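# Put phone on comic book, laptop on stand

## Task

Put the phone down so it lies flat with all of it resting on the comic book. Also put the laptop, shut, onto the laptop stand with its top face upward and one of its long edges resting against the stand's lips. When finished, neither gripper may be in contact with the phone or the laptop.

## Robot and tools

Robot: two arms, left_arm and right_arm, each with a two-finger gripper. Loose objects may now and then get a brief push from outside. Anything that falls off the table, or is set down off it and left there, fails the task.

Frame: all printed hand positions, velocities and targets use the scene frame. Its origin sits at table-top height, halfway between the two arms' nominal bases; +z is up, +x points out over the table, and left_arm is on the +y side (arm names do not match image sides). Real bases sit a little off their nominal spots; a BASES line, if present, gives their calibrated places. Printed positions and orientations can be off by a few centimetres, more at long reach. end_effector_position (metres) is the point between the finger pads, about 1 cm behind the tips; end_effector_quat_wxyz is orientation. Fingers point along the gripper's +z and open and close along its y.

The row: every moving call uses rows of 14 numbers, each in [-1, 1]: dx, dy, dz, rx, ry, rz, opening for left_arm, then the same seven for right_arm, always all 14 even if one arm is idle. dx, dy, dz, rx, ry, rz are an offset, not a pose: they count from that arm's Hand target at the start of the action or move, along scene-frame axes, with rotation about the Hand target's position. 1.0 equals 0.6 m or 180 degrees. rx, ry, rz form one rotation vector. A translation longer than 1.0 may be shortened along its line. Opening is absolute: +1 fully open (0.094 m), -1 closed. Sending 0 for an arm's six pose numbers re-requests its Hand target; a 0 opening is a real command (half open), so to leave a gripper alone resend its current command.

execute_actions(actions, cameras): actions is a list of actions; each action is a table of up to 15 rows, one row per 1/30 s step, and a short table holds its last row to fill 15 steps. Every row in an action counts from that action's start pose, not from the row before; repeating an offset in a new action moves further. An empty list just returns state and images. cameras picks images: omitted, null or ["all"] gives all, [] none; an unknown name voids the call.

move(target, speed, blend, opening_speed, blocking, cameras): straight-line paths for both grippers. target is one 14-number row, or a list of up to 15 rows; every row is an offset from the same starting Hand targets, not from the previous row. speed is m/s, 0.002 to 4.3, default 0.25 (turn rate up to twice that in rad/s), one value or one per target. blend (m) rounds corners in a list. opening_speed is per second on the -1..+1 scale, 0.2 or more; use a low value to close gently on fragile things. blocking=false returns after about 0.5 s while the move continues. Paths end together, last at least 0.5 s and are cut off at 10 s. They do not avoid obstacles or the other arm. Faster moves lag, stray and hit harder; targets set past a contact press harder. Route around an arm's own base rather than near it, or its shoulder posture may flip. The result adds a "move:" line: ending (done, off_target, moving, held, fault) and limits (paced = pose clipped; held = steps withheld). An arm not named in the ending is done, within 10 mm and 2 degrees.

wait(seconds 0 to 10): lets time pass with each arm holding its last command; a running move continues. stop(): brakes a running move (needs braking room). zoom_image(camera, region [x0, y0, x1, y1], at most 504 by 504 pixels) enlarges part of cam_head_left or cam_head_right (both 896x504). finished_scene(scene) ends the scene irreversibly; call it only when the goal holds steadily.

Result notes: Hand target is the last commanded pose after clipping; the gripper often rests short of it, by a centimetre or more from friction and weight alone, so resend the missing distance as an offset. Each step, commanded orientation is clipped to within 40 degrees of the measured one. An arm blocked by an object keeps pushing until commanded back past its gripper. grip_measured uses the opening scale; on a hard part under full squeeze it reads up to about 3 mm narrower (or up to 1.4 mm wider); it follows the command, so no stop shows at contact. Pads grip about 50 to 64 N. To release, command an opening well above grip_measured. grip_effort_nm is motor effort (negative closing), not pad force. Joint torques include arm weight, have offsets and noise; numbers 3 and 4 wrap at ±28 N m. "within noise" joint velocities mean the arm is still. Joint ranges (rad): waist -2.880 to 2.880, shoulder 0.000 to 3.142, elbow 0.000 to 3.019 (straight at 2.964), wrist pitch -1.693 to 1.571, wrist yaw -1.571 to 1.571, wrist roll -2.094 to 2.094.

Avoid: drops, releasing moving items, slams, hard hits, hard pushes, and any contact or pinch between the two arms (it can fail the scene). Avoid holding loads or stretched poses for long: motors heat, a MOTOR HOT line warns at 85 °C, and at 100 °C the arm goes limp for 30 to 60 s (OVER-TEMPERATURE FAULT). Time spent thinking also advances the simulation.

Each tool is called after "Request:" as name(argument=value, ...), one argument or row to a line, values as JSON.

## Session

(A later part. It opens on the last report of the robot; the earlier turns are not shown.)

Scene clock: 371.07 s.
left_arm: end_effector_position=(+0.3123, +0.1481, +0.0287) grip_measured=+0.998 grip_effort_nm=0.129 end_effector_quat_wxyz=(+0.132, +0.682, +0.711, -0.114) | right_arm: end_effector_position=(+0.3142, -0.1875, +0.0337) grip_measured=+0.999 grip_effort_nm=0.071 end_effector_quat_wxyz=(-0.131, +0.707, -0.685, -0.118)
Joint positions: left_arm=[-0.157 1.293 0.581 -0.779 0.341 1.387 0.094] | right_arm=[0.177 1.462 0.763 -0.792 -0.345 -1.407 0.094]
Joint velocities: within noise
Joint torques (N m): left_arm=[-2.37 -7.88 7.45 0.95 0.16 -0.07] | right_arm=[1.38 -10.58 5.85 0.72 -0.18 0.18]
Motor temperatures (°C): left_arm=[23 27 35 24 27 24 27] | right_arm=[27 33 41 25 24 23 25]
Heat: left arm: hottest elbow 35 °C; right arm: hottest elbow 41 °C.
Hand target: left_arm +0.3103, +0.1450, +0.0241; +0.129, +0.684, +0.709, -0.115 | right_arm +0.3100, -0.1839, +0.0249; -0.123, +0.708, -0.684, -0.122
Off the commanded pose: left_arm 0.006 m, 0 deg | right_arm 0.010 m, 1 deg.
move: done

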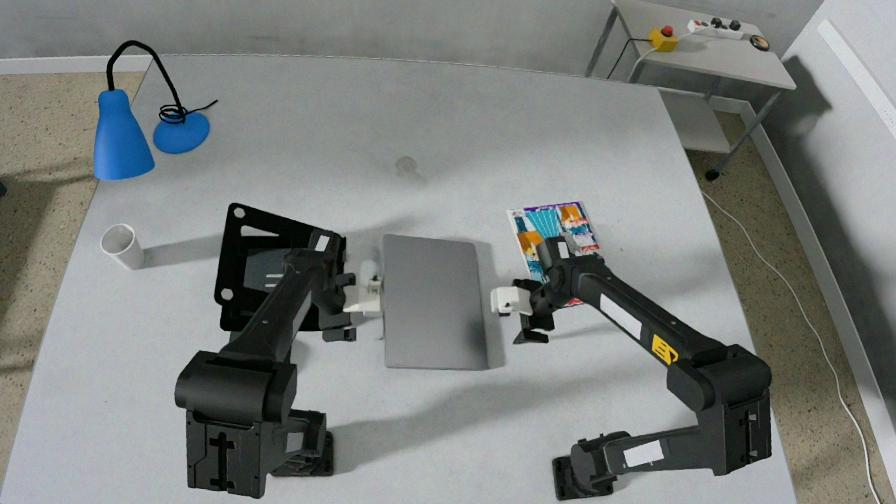

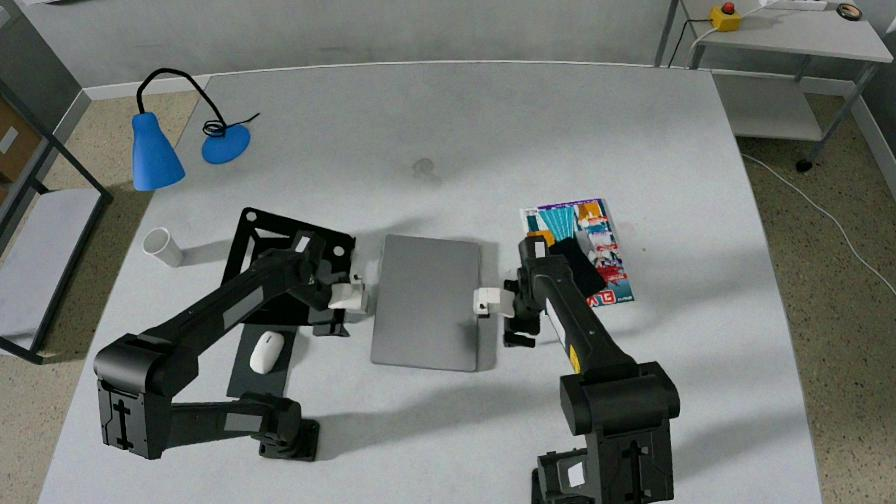

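Request:
move(
  target=[
    [0,0,-0.02,0,0,0,1,0.02,0,-0.03,0,0,0,1],
    [0,-0.06,-0.02,0,0,0,1,0.02,0.06,-0.03,0,0,0,1],
  ],
  speed=0.08,
)

Request:
zoom_image(
  camera="cam_head_left",
  region=[330, 210, 530, 390],
)

Request:
zoom_image(
  camera="cam_head_right",
  region=[330, 210, 530, 390],
)

Scene clock: 377.63 s.
left_arm: end_effector_position=(+0.3094, +0.1134, +0.0147) grip_measured=+0.998 grip_effort_nm=0.129 end_effector_quat_wxyz=(+0.129, +0.682, +0.711, -0.115) | right_arm: end_effector_position=(+0.3154, -0.1556, +0.0130) grip_measured=+0.999 grip_effort_nm=0.061 end_effector_quat_wxyz=(-0.127, +0.707, -0.685, -0.119)
Joint positions: left_arm=[-0.28 1.335 0.569 -0.688 0.329 1.258 0.094] | right_arm=[0.266 1.525 0.763 -0.706 -0.335 -1.314 0.094]
Joint velocities: within noise
Joint torques (N m): left_arm=[-2.49 -7.47 7.95 0.99 0.13 -0.13] | right_arm=[1.49 -9.64 7.69 0.58 -0.25 0.28]
Motor temperatures (°C): left_arm=[23 27 34 24 27 24 27] | right_arm=[27 32 41 25 24 23 25]
Heat: left arm: hottest elbow 34 °C; right arm: hottest elbow 41 °C.
Hand target: left_arm +0.3102, +0.1090, +0.0122; +0.129, +0.684, +0.709, -0.115 | right_arm +0.3219, -0.1478, +0.0069; -0.123, +0.708, -0.684, -0.122
Off the commanded pose: left_arm 0.005 m, 0 deg | right_arm 0.012 m, 1 deg.
move: off_target (right_arm)

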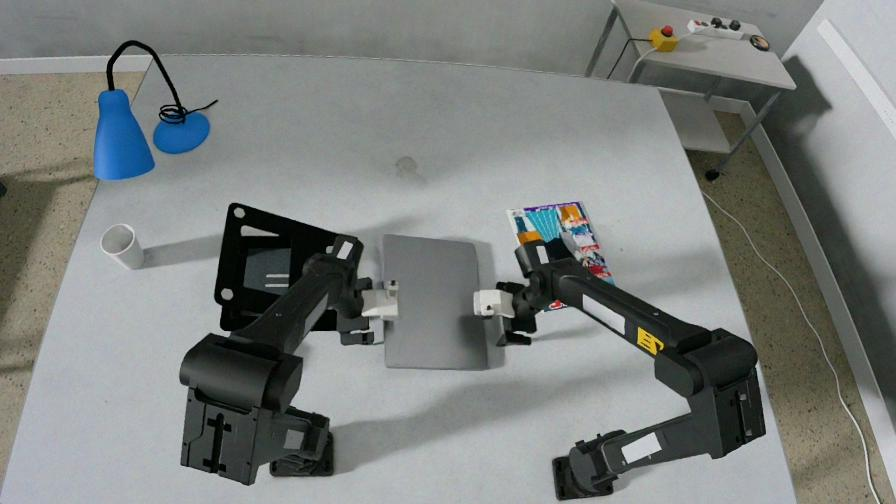

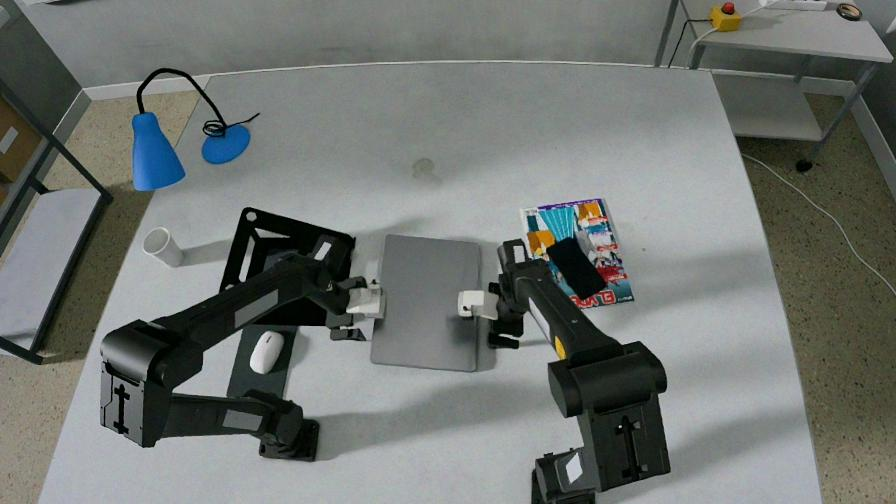

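Scaled by 2.520.

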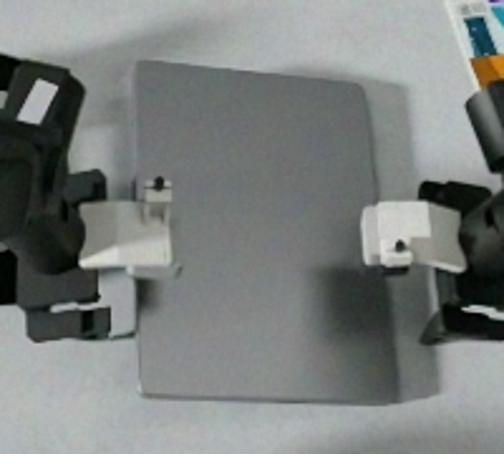

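Scaled by 2.520.

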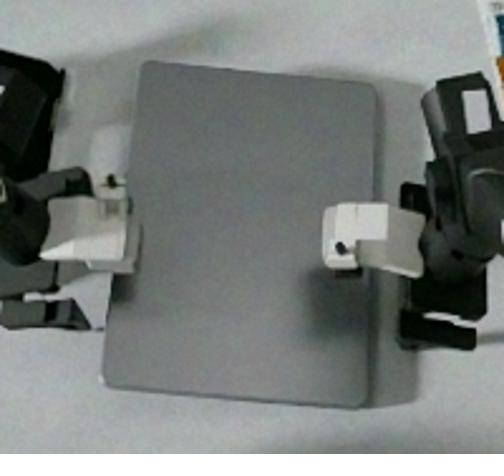

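Request:
move(
  target=[0,-0.05,0.002,0,0,0,1,0,0.045,0.01,0,0,0,1],
  speed=0.03,
)

Request:
zoom_image(
  camera="cam_head_left",
  region=[330, 210, 530, 390],
)

Request:
zoom_image(
  camera="cam_head_right",
  region=[330, 210, 530, 390],
)

Scene clock: 381.90 s.
left_arm: end_effector_position=(+0.3026, +0.0896, +0.0116) grip_measured=+0.998 grip_effort_nm=0.129 end_effector_quat_wxyz=(+0.123, +0.684, +0.710, -0.115) | right_arm: end_effector_position=(+0.3094, -0.1337, +0.0139) grip_measured=+0.999 grip_effort_nm=0.066 end_effector_quat_wxyz=(-0.121, +0.707, -0.686, -0.121)
Joint positions: left_arm=[-0.37 1.345 0.569 -0.66 0.311 1.171 0.094] | right_arm=[0.33 1.528 0.77 -0.701 -0.326 -1.247 0.094]
Joint velocities: within noise
Joint torques (N m): left_arm=[-3.19 -8 9.61 1.2 0.26 -0.23] | right_arm=[1.9 -9.88 8.94 0.49 -0.31 0.33]
Motor temperatures (°C): left_arm=[23 27 34 24 27 24 27] | right_arm=[27 33 40 25 24 23 25]
Heat: left arm: hottest elbow 34 °C; right arm: hottest elbow 40 °C.
Hand target: left_arm +0.3102, +0.0790, +0.0133; +0.129, +0.684, +0.709, -0.115 | right_arm +0.3220, -0.1208, +0.0130; -0.123, +0.708, -0.684, -0.122
Off the commanded pose: left_arm 0.013 m, 1 deg | right_arm 0.018 m, 0 deg.
move: off_target (left_arm, right_arm)

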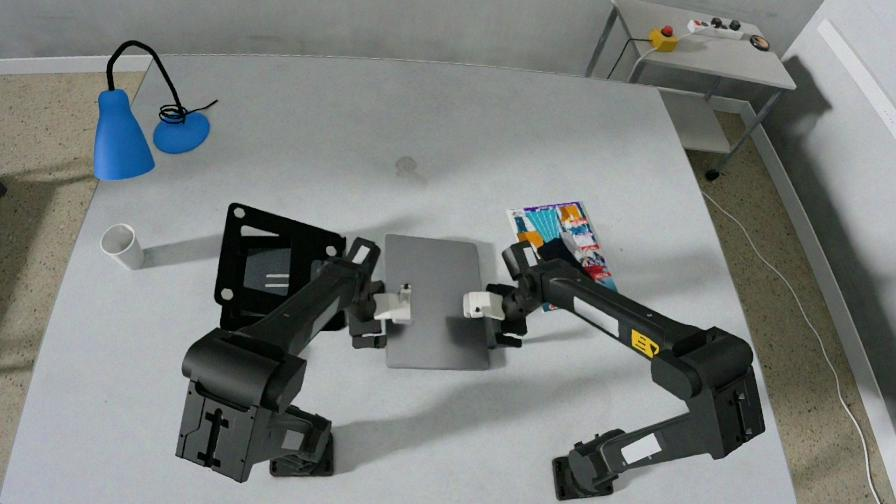

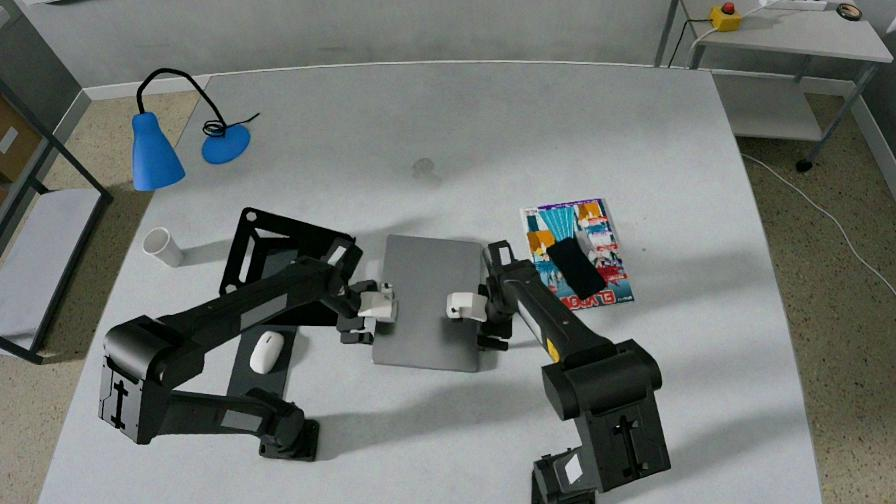

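Scaled by 2.520.

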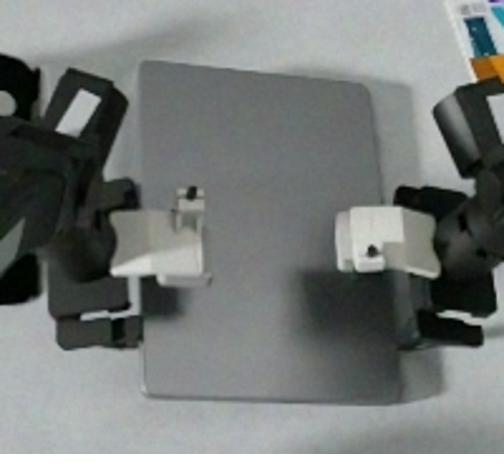

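Scaled by 2.520.

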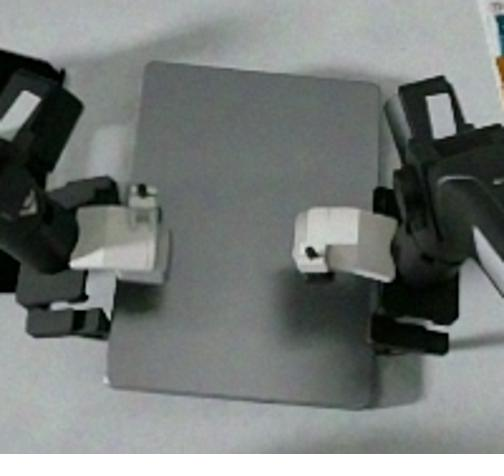

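Request:
move(
  target=[0,-0.042,0,0,0,0,1,0,0.042,0,0,0,0,1],
  speed=0.03,
  cameras=[],
)

Request:
move(
  target=[0,0,0.06,0,0,0,1,0,0,0.06,0,0,0,1],
  speed=0.05,
)

Request:
zoom_image(
  camera="cam_head_left",
  region=[330, 210, 530, 390],
)

Request:
zoom_image(
  camera="cam_head_right",
  region=[330, 210, 530, 390],
)

Scene clock: 386.77 s.
left_arm: end_effector_position=(+0.3019, +0.0887, +0.0105) grip_measured=+0.998 grip_effort_nm=0.129 end_effector_quat_wxyz=(+0.116, +0.689, +0.708, -0.102) | right_arm: end_effector_position=(+0.3097, -0.1314, +0.0132) grip_measured=+0.999 grip_effort_nm=0.056 end_effector_quat_wxyz=(-0.113, +0.710, -0.687, -0.107)
Joint positions: left_arm=[-0.391 1.345 0.569 -0.66 0.28 1.163 0.094] | right_arm=[0.351 1.528 0.774 -0.701 -0.29 -1.23 0.094]
Joint velocities: within noise
Joint torques (N m): left_arm=[-7.41 -6.48 11.29 1.74 1.22 -0.87] | right_arm=[4.72 -8.94 9.99 0.94 -1.29 0.72]
Motor temperatures (°C): left_arm=[23 27 34 24 27 24 27] | right_arm=[27 32 40 25 24 23 25]
Heat: left arm: hottest elbow 34 °C; right arm: hottest elbow 40 °C.
Hand target: left_arm +0.3104, +0.0538, +0.0133; +0.129, +0.684, +0.709, -0.115 | right_arm +0.3219, -0.0956, +0.0130; -0.123, +0.708, -0.684, -0.122
Off the commanded pose: left_arm 0.036 m, 2 deg | right_arm 0.038 m, 2 deg.
move: off_target (left_arm, right_arm)
No camera images: "cameras" was empty.

Scene clock: 388.07 s.
left_arm: end_effector_position=(+0.2829, +0.0871, +0.0173) grip_measured=+0.998 grip_effort_nm=0.129 end_effector_quat_wxyz=(+0.085, +0.681, +0.718, -0.114) | right_arm: end_effector_position=(+0.3001, -0.1332, +0.0178) grip_measured=+0.999 grip_effort_nm=0.061 end_effector_quat_wxyz=(-0.082, +0.709, -0.691, -0.116)
Joint positions: left_arm=[-0.422 1.316 0.574 -0.75 0.274 1.113 0.094] | right_arm=[0.359 1.528 0.796 -0.787 -0.281 -1.224 0.094]
Joint velocities: within noise
Joint torques (N m): left_arm=[-5.25 -10.11 15.01 0.28 1.39 -0.34] | right_arm=[3.9 -14.68 11.15 0.09 -1.68 0.62]
Motor temperatures (°C): left_arm=[23 27 34 24 27 24 27] | right_arm=[27 32 40 25 24 23 25]
Heat: left arm: hottest elbow 34 °C; right arm: hottest elbow 40 °C.
Hand target: left_arm +0.3104, +0.0539, +0.0493; +0.129, +0.684, +0.709, -0.114 | right_arm +0.3219, -0.0956, +0.0490; -0.123, +0.708, -0.684, -0.122
Off the commanded pose: left_arm 0.054 m, 5 deg | right_arm 0.054 m, 5 deg.
move: off_target (left_arm, right_arm)

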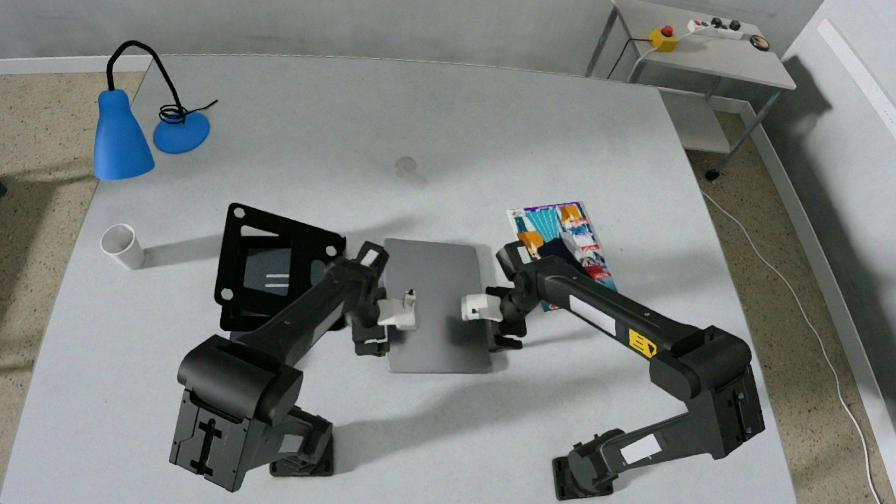

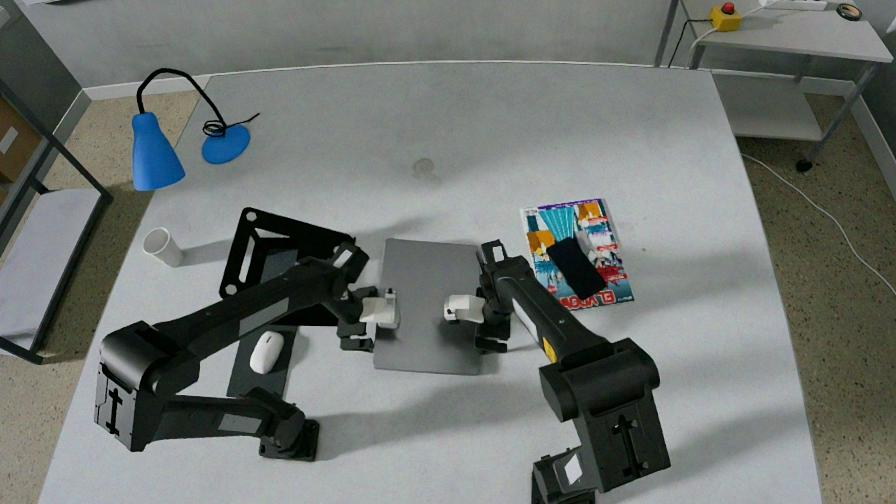

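Scaled by 2.520.

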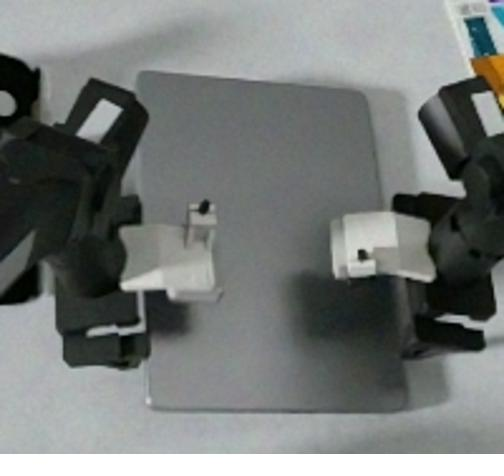

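Scaled by 2.520.

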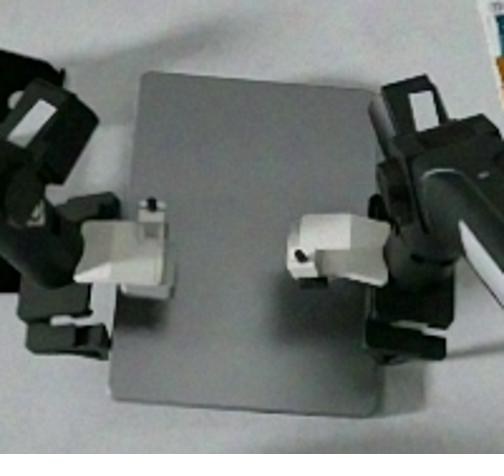

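Request:
move(
  target=[0.03,0,0.07,0,0,0,1,0.015,0,0.07,0,0,0,1],
  speed=0.05,
)

Request:
zoom_image(
  camera="cam_head_left",
  region=[330, 210, 530, 390],
)

Request:
zoom_image(
  camera="cam_head_right",
  region=[330, 210, 530, 390],
)

Scene clock: 393.17 s.
left_arm: end_effector_position=(+0.2953, +0.0762, +0.0567) grip_measured=+0.998 grip_effort_nm=0.120 end_effector_quat_wxyz=(+0.080, +0.672, +0.725, -0.127) | right_arm: end_effector_position=(+0.3107, -0.1055, +0.0671) grip_measured=+0.999 grip_effort_nm=0.056 end_effector_quat_wxyz=(-0.098, +0.707, -0.688, -0.134)
Joint positions: left_arm=[-0.43 1.283 0.675 -0.897 0.293 1.084 0.094] | right_arm=[0.398 1.478 0.895 -0.906 -0.324 -1.182 0.094]
Joint velocities: within noise
Joint torques (N m): left_arm=[-2.26 -11.28 16.2 0.64 0.62 0.11] | right_arm=[0.73 -14.51 10.7 -0.06 -0.15 0.2]
Motor temperatures (°C): left_arm=[23 27 34 24 28 24 27] | right_arm=[27 32 40 25 25 23 25]
Heat: left arm: hottest elbow 34 °C; right arm: hottest elbow 40 °C.
Hand target: left_arm +0.3283, +0.0538, +0.0913; +0.129, +0.684, +0.709, -0.115 | right_arm +0.3309, -0.0955, +0.0910; -0.123, +0.708, -0.684, -0.122
Off the commanded pose: left_arm 0.053 m, 6 deg | right_arm 0.033 m, 3 deg.
move: off_target (left_arm, right_arm)

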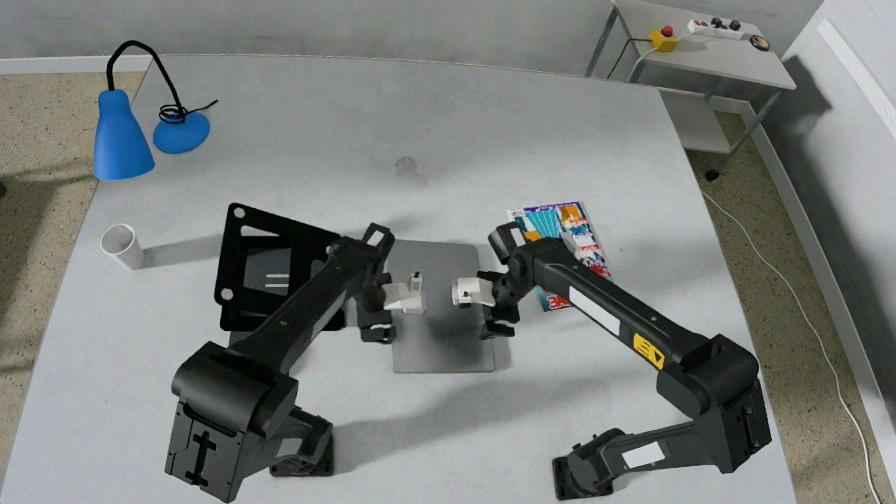

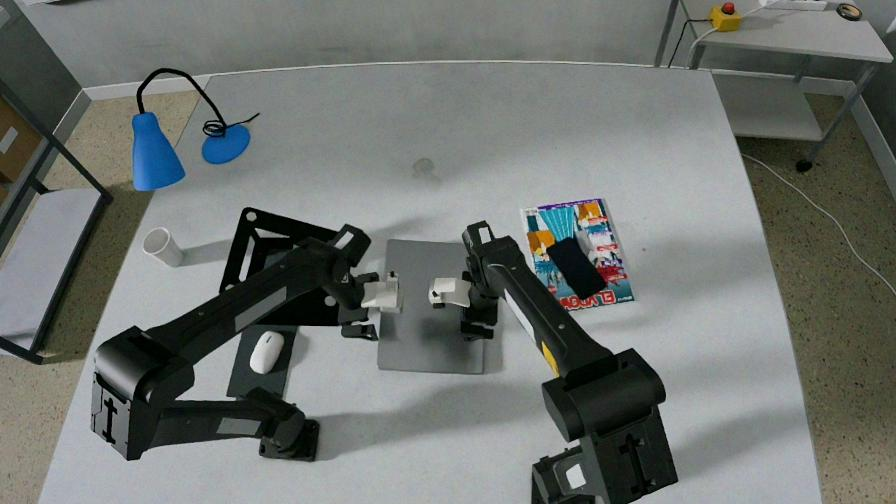

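Scaled by 2.520.

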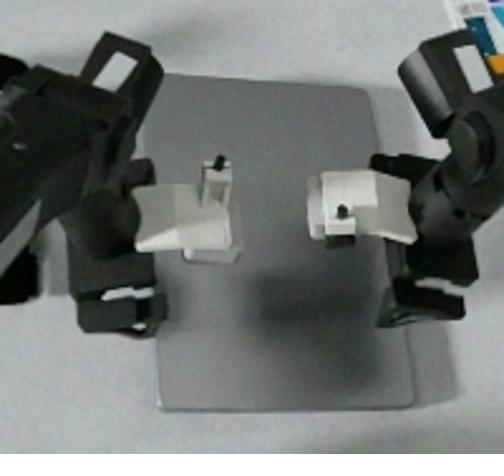

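Scaled by 2.520.

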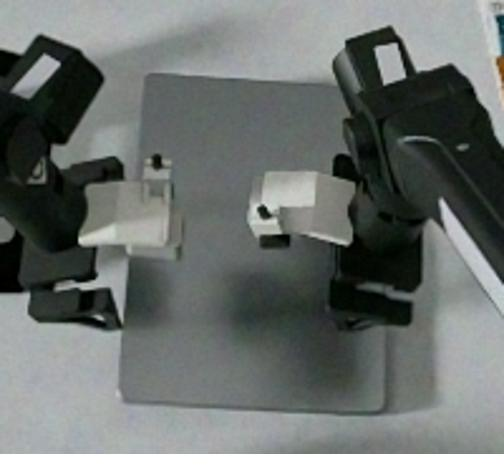

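Request:
move(
  target=[
    [-0.022,0.108,0.0,-0.083,0,0,1,-0.01,-0.117,0,0,0,0,1],
    [-0.022,0.108,-0.13,-0.083,0,0,1,-0.01,-0.117,-0.13,0,0,0,1],
  ],
  speed=0.12,
)

Request:
zoom_image(
  camera="cam_head_left",
  region=[330, 210, 530, 390],
)

Request:
zoom_image(
  camera="cam_head_right",
  region=[330, 210, 530, 390],
)

Scene clock: 417.27 s.
left_arm: end_effector_position=(+0.3155, +0.1151, +0.0176) grip_measured=+0.998 grip_effort_nm=0.129 end_effector_quat_wxyz=(+0.215, +0.664, +0.686, -0.205) | right_arm: end_effector_position=(+0.3264, -0.1611, +0.0219) grip_measured=+0.999 grip_effort_nm=0.061 end_effector_quat_wxyz=(-0.128, +0.711, -0.682, -0.119)
Joint positions: left_arm=[-0.134 1.384 0.552 -0.639 0.597 1.404 0.094] | right_arm=[0.243 1.528 0.798 -0.746 -0.338 -1.348 0.094]
Joint velocities: within noise
Joint torques (N m): left_arm=[-0.73 -8.82 6.78 0.8 0.44 0.03] | right_arm=[-0.32 -11.4 5.64 0.64 -0.31 0.09]
Motor temperatures (°C): left_arm=[23 26 37 24 27 24 27] | right_arm=[27 34 42 25 24 23 25]
Heat: left arm: hottest elbow 37 °C; right arm: hottest elbow 42 °C.
Hand target: left_arm +0.3152, +0.1186, +0.0134; +0.217, +0.661, +0.688, -0.206 | right_arm +0.3248, -0.1658, +0.0129; -0.123, +0.708, -0.684, -0.122
Off the commanded pose: left_arm 0.006 m, 0 deg | right_arm 0.010 m, 1 deg.
move: done

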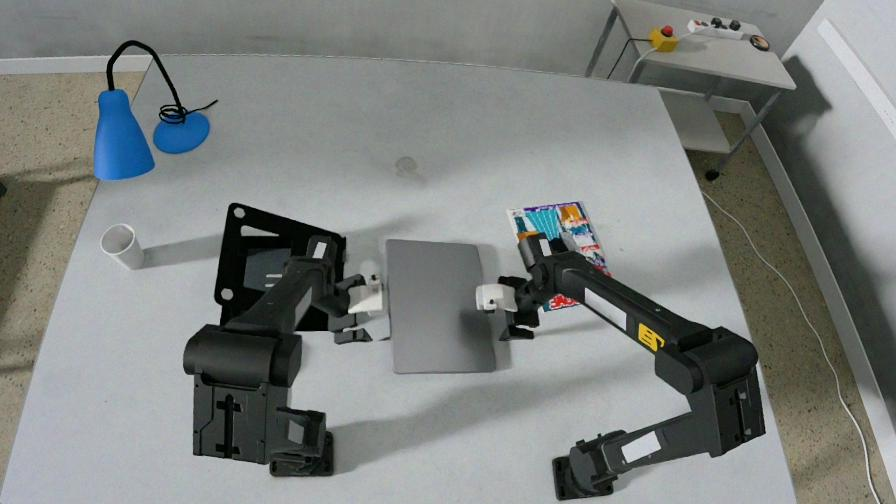

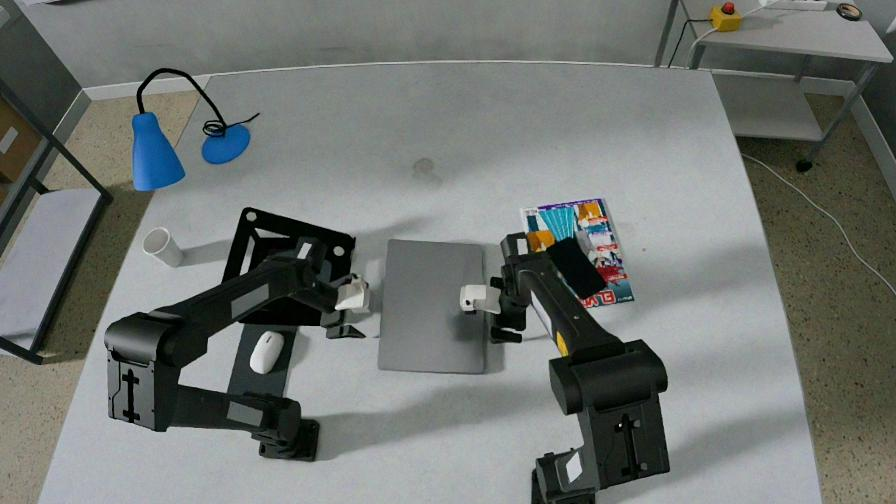

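Scaled by 2.520.

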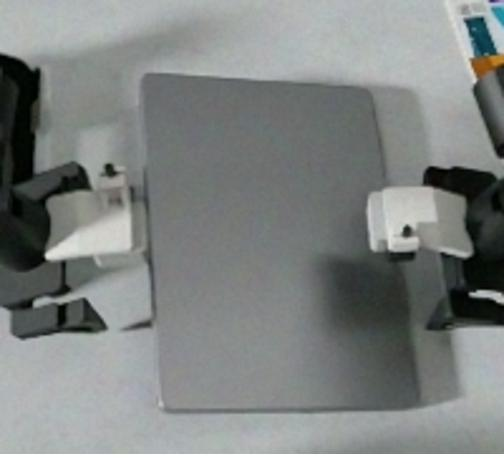

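Scaled by 2.520.

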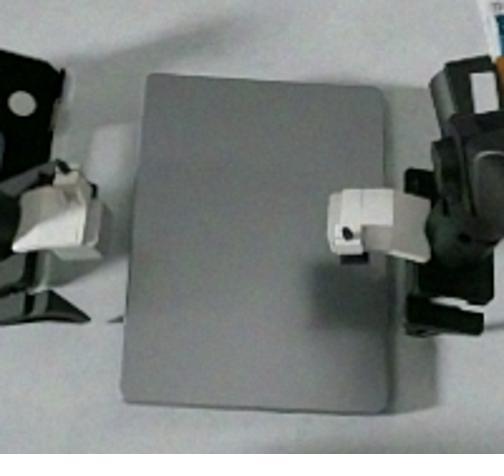

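Request:
move(
  target=[0,-0.064,-0.009,0,0,0,1,0,0.08,-0.0115,0,0,0,1],
  speed=0.05,
)

Request:
zoom_image(
  camera="cam_head_left",
  region=[330, 210, 530, 390],
)

Request:
zoom_image(
  camera="cam_head_right",
  region=[330, 210, 530, 390],
)

Scene clock: 422.03 s.
left_arm: end_effector_position=(+0.3200, +0.0848, +0.0132) grip_measured=+0.998 grip_effort_nm=0.120 end_effector_quat_wxyz=(+0.221, +0.660, +0.689, -0.202) | right_arm: end_effector_position=(+0.3222, -0.1311, +0.0136) grip_measured=+0.999 grip_effort_nm=0.056 end_effector_quat_wxyz=(-0.124, +0.709, -0.684, -0.115)
Joint positions: left_arm=[-0.236 1.401 0.545 -0.529 0.583 1.265 0.094] | right_arm=[0.329 1.552 0.798 -0.695 -0.318 -1.253 0.094]
Joint velocities: within noise
Joint torques (N m): left_arm=[-2.61 -8.47 6.48 1.1 0.34 -0.11] | right_arm=[2.26 -10.4 7.24 0.95 -0.53 0.4]
Motor temperatures (°C): left_arm=[23 26 37 24 27 24 27] | right_arm=[27 33 41 25 24 23 25]
Heat: left arm: hottest elbow 37 °C; right arm: hottest elbow 41 °C.
Hand target: left_arm +0.3151, +0.0802, +0.0079; +0.217, +0.661, +0.688, -0.206 | right_arm +0.3249, -0.1178, +0.0061; -0.123, +0.708, -0.684, -0.122
Off the commanded pose: left_arm 0.008 m, 1 deg | right_arm 0.016 m, 1 deg.
move: off_target (right_arm)

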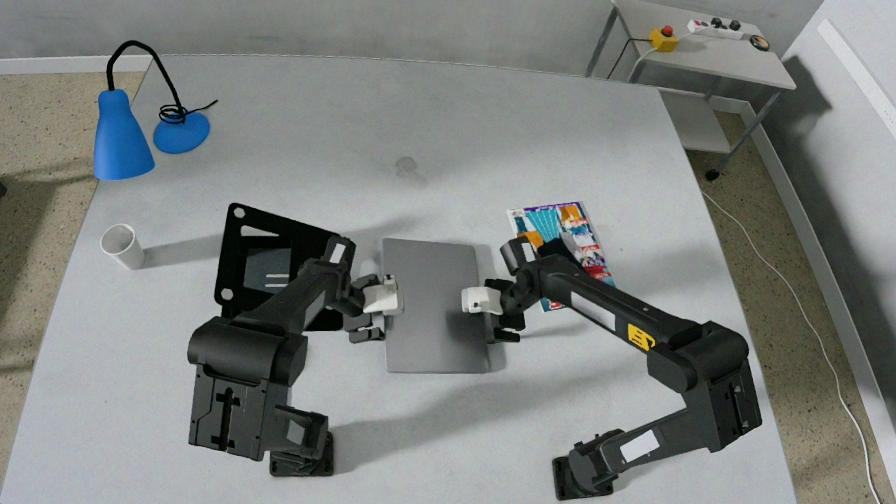

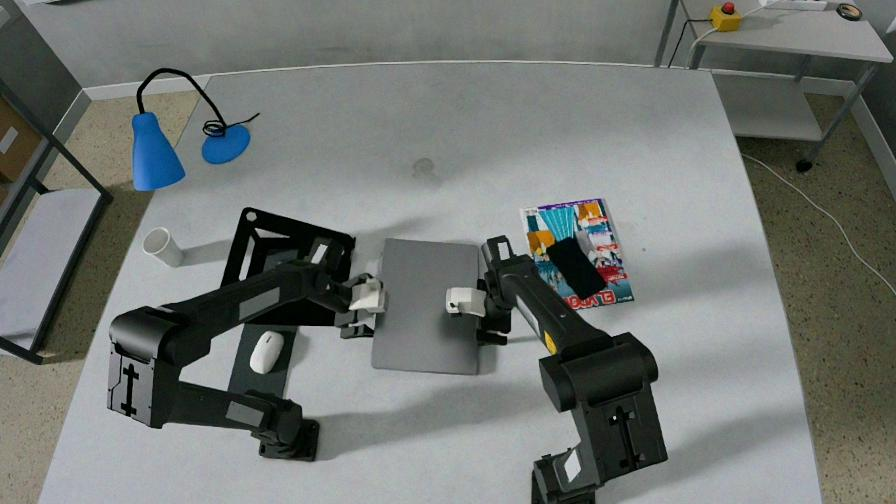

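Scaled by 2.520.

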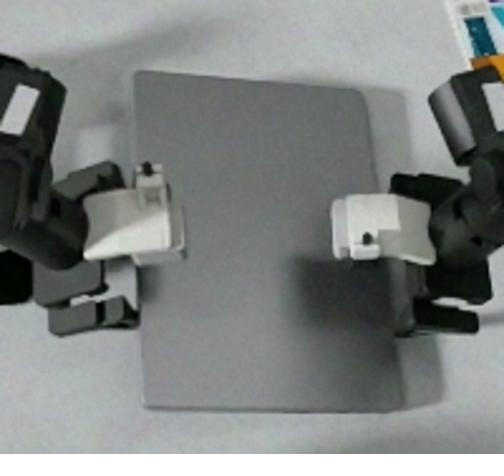

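Scaled by 2.520.

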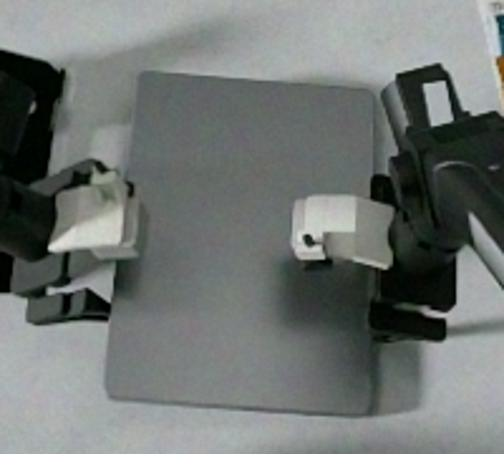

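Request:
move(
  target=[0,-0.065,-0.005,0,0,0,1,0,0.055,0,0,0,0,1],
  speed=0.04,
  cameras=[],
)

Request:
zoom_image(
  camera="cam_head_right",
  region=[330, 210, 530, 390],
)

Scene clock: 425.23 s.
left_arm: end_effector_position=(+0.3202, +0.0827, +0.0116) grip_measured=+0.998 grip_effort_nm=0.115 end_effector_quat_wxyz=(+0.210, +0.658, +0.699, -0.186) | right_arm: end_effector_position=(+0.3211, -0.1300, +0.0123) grip_measured=+0.999 grip_effort_nm=0.056 end_effector_quat_wxyz=(-0.113, +0.708, -0.690, -0.101)
Joint positions: left_arm=[-0.264 1.393 0.545 -0.522 0.535 1.22 0.094] | right_arm=[0.349 1.552 0.801 -0.699 -0.279 -1.227 0.094]
Joint velocities: within noise
Joint torques (N m): left_arm=[-9 -7.12 7.31 3.29 1.37 -0.94] | right_arm=[6.24 -9.11 8.88 1.66 -1.54 0.86]
Motor temperatures (°C): left_arm=[23 26 36 24 27 24 27] | right_arm=[27 33 41 25 25 23 25]
Heat: left arm: hottest elbow 36 °C; right arm: hottest elbow 41 °C.
Hand target: left_arm +0.3151, +0.0412, +0.0049; +0.217, +0.661, +0.688, -0.206 | right_arm +0.3249, -0.0848, +0.0061; -0.123, +0.708, -0.684, -0.122
Off the commanded pose: left_arm 0.042 m, 3 deg | right_arm 0.046 m, 3 deg.
move: off_target (left_arm, right_arm)
No camera images: "cameras" was empty.

Scaled by 2.520.

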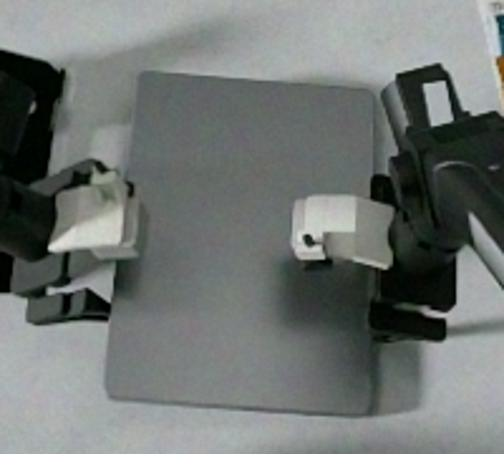

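Request:
move(
  target=[0.01,0,0.06,0,0,0,1,0,0,0,0,0,0,1],
  speed=0.04,
)

Request:
zoom_image(
  camera="cam_head_left",
  region=[330, 210, 530, 390],
)

Request:
zoom_image(
  camera="cam_head_right",
  region=[330, 210, 530, 390],
)

Scene clock: 428.87 s.
left_arm: end_effector_position=(+0.3139, +0.0832, +0.0128) grip_measured=+0.998 grip_effort_nm=0.105 end_effector_quat_wxyz=(+0.195, +0.661, +0.702, -0.180) | right_arm: end_effector_position=(+0.3209, -0.1304, +0.0122) grip_measured=+0.999 grip_effort_nm=0.051 end_effector_quat_wxyz=(-0.112, +0.708, -0.690, -0.100)
Joint positions: left_arm=[-0.28 1.376 0.545 -0.555 0.507 1.212 0.094] | right_arm=[0.349 1.552 0.801 -0.701 -0.278 -1.227 0.094]
Joint velocities: within noise
Joint torques (N m): left_arm=[-8.35 -11.81 11.9 0.23 2.43 -0.85] | right_arm=[6.12 -9.05 8.88 1.57 -1.62 0.85]
Motor temperatures (°C): left_arm=[23 26 36 24 28 24 27] | right_arm=[27 33 41 25 26 24 25]
Heat: left arm: hottest elbow 36 °C; right arm: hottest elbow 41 °C.
Hand target: left_arm +0.3211, +0.0412, +0.0410; +0.217, +0.661, +0.688, -0.206 | right_arm +0.3249, -0.0848, +0.0061; -0.123, +0.708, -0.684, -0.122
Off the commanded pose: left_arm 0.051 m, 4 deg | right_arm 0.046 m, 3 deg.
move: off_target (left_arm, right_arm)

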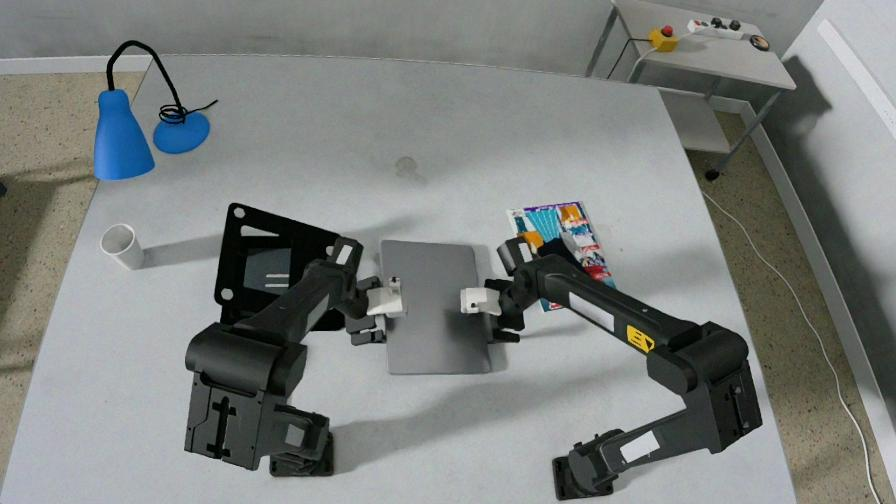

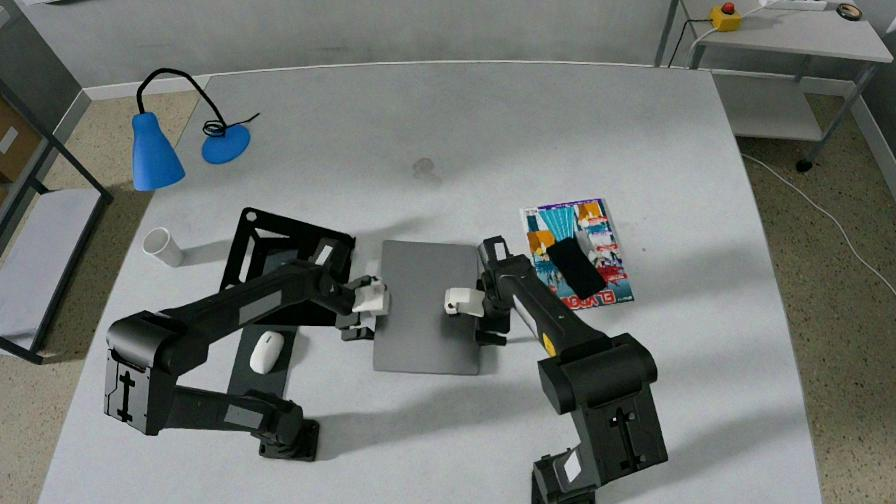

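Scaled by 2.520.

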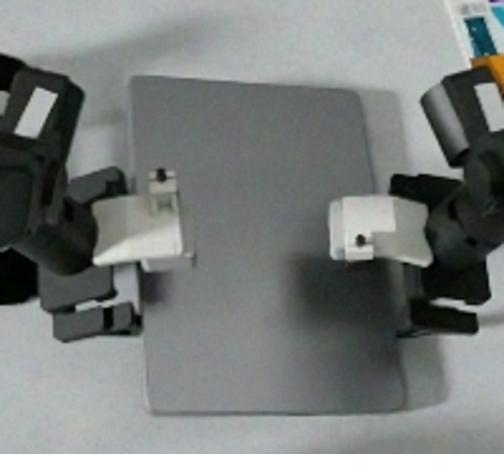

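Scaled by 2.520.

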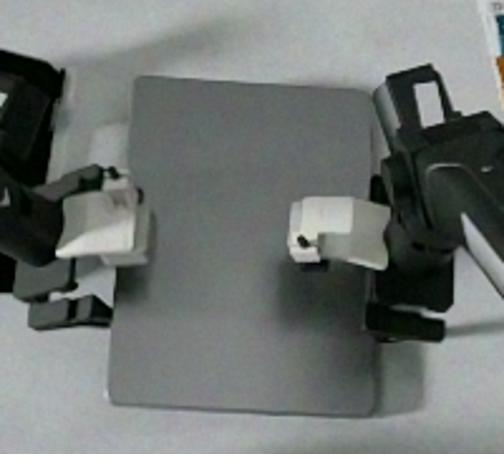

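Request:
move(
  target=[0.01,-0.01,0.07,0,0,0,1,0,0.01,0,0,0,0,1],
  speed=0.04,
)

Request:
zoom_image(
  camera="cam_head_left",
  region=[330, 210, 530, 390],
)

Request:
zoom_image(
  camera="cam_head_right",
  region=[330, 210, 530, 390],
)

Scene clock: 433.87 s.
left_arm: end_effector_position=(+0.3008, +0.0784, +0.0414) grip_measured=+0.998 grip_effort_nm=0.115 end_effector_quat_wxyz=(+0.172, +0.651, +0.713, -0.196) | right_arm: end_effector_position=(+0.3203, -0.1299, +0.0122) grip_measured=+0.999 grip_effort_nm=0.051 end_effector_quat_wxyz=(-0.108, +0.710, -0.689, -0.096)
Joint positions: left_arm=[-0.306 1.293 0.579 -0.71 0.509 1.164 0.094] | right_arm=[0.355 1.551 0.802 -0.705 -0.266 -1.224 0.094]
Joint velocities: within noise
Joint torques (N m): left_arm=[-6.95 -10.7 16.09 0.68 2.3 -0.54] | right_arm=[6.59 -8.88 9.16 1.69 -1.95 0.94]
Motor temperatures (°C): left_arm=[23 26 36 24 31 24 27] | right_arm=[27 33 41 25 27 24 25]
Heat: left arm: hottest elbow 36 °C; right arm: hottest elbow 41 °C.
Hand target: left_arm +0.3271, +0.0352, +0.0830; +0.217, +0.661, +0.688, -0.206 | right_arm +0.3249, -0.0789, +0.0060; -0.123, +0.708, -0.684, -0.122
Off the commanded pose: left_arm 0.066 m, 6 deg | right_arm 0.052 m, 4 deg.
move: off_target (left_arm, right_arm)

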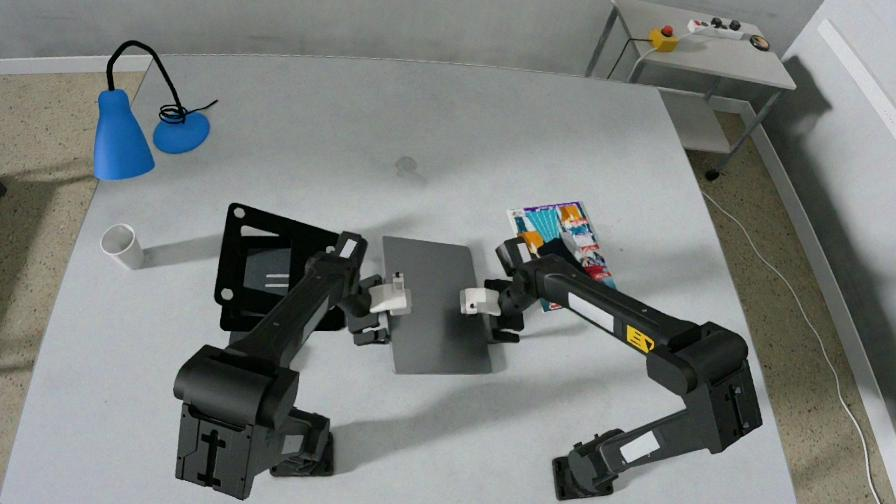

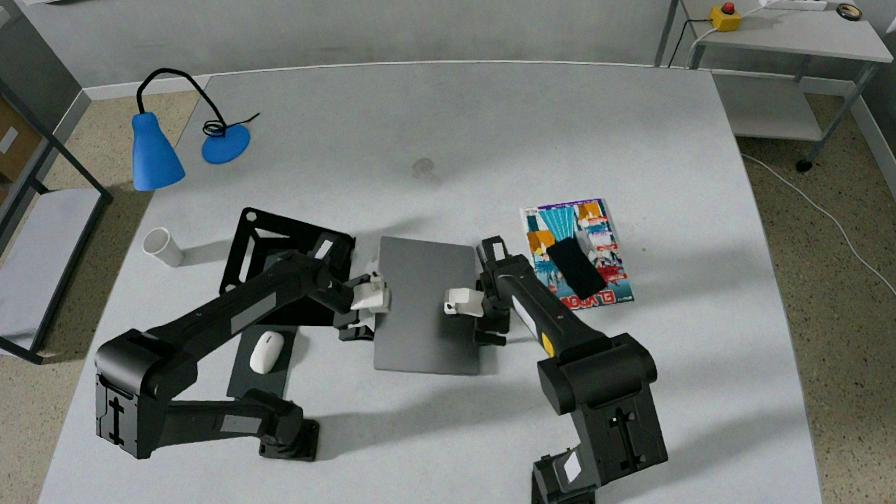

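Scaled by 2.520.

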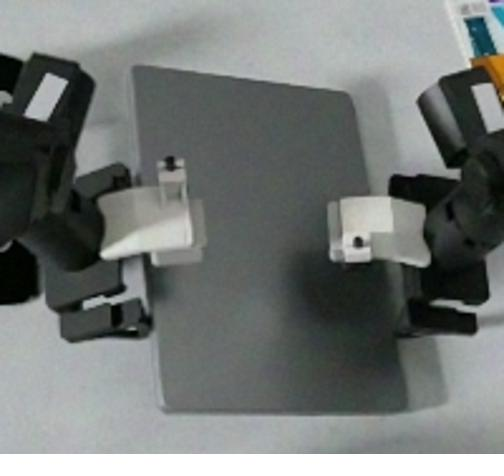

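Scaled by 2.520.

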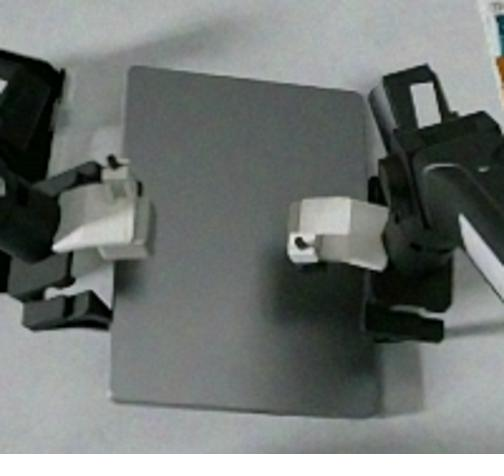

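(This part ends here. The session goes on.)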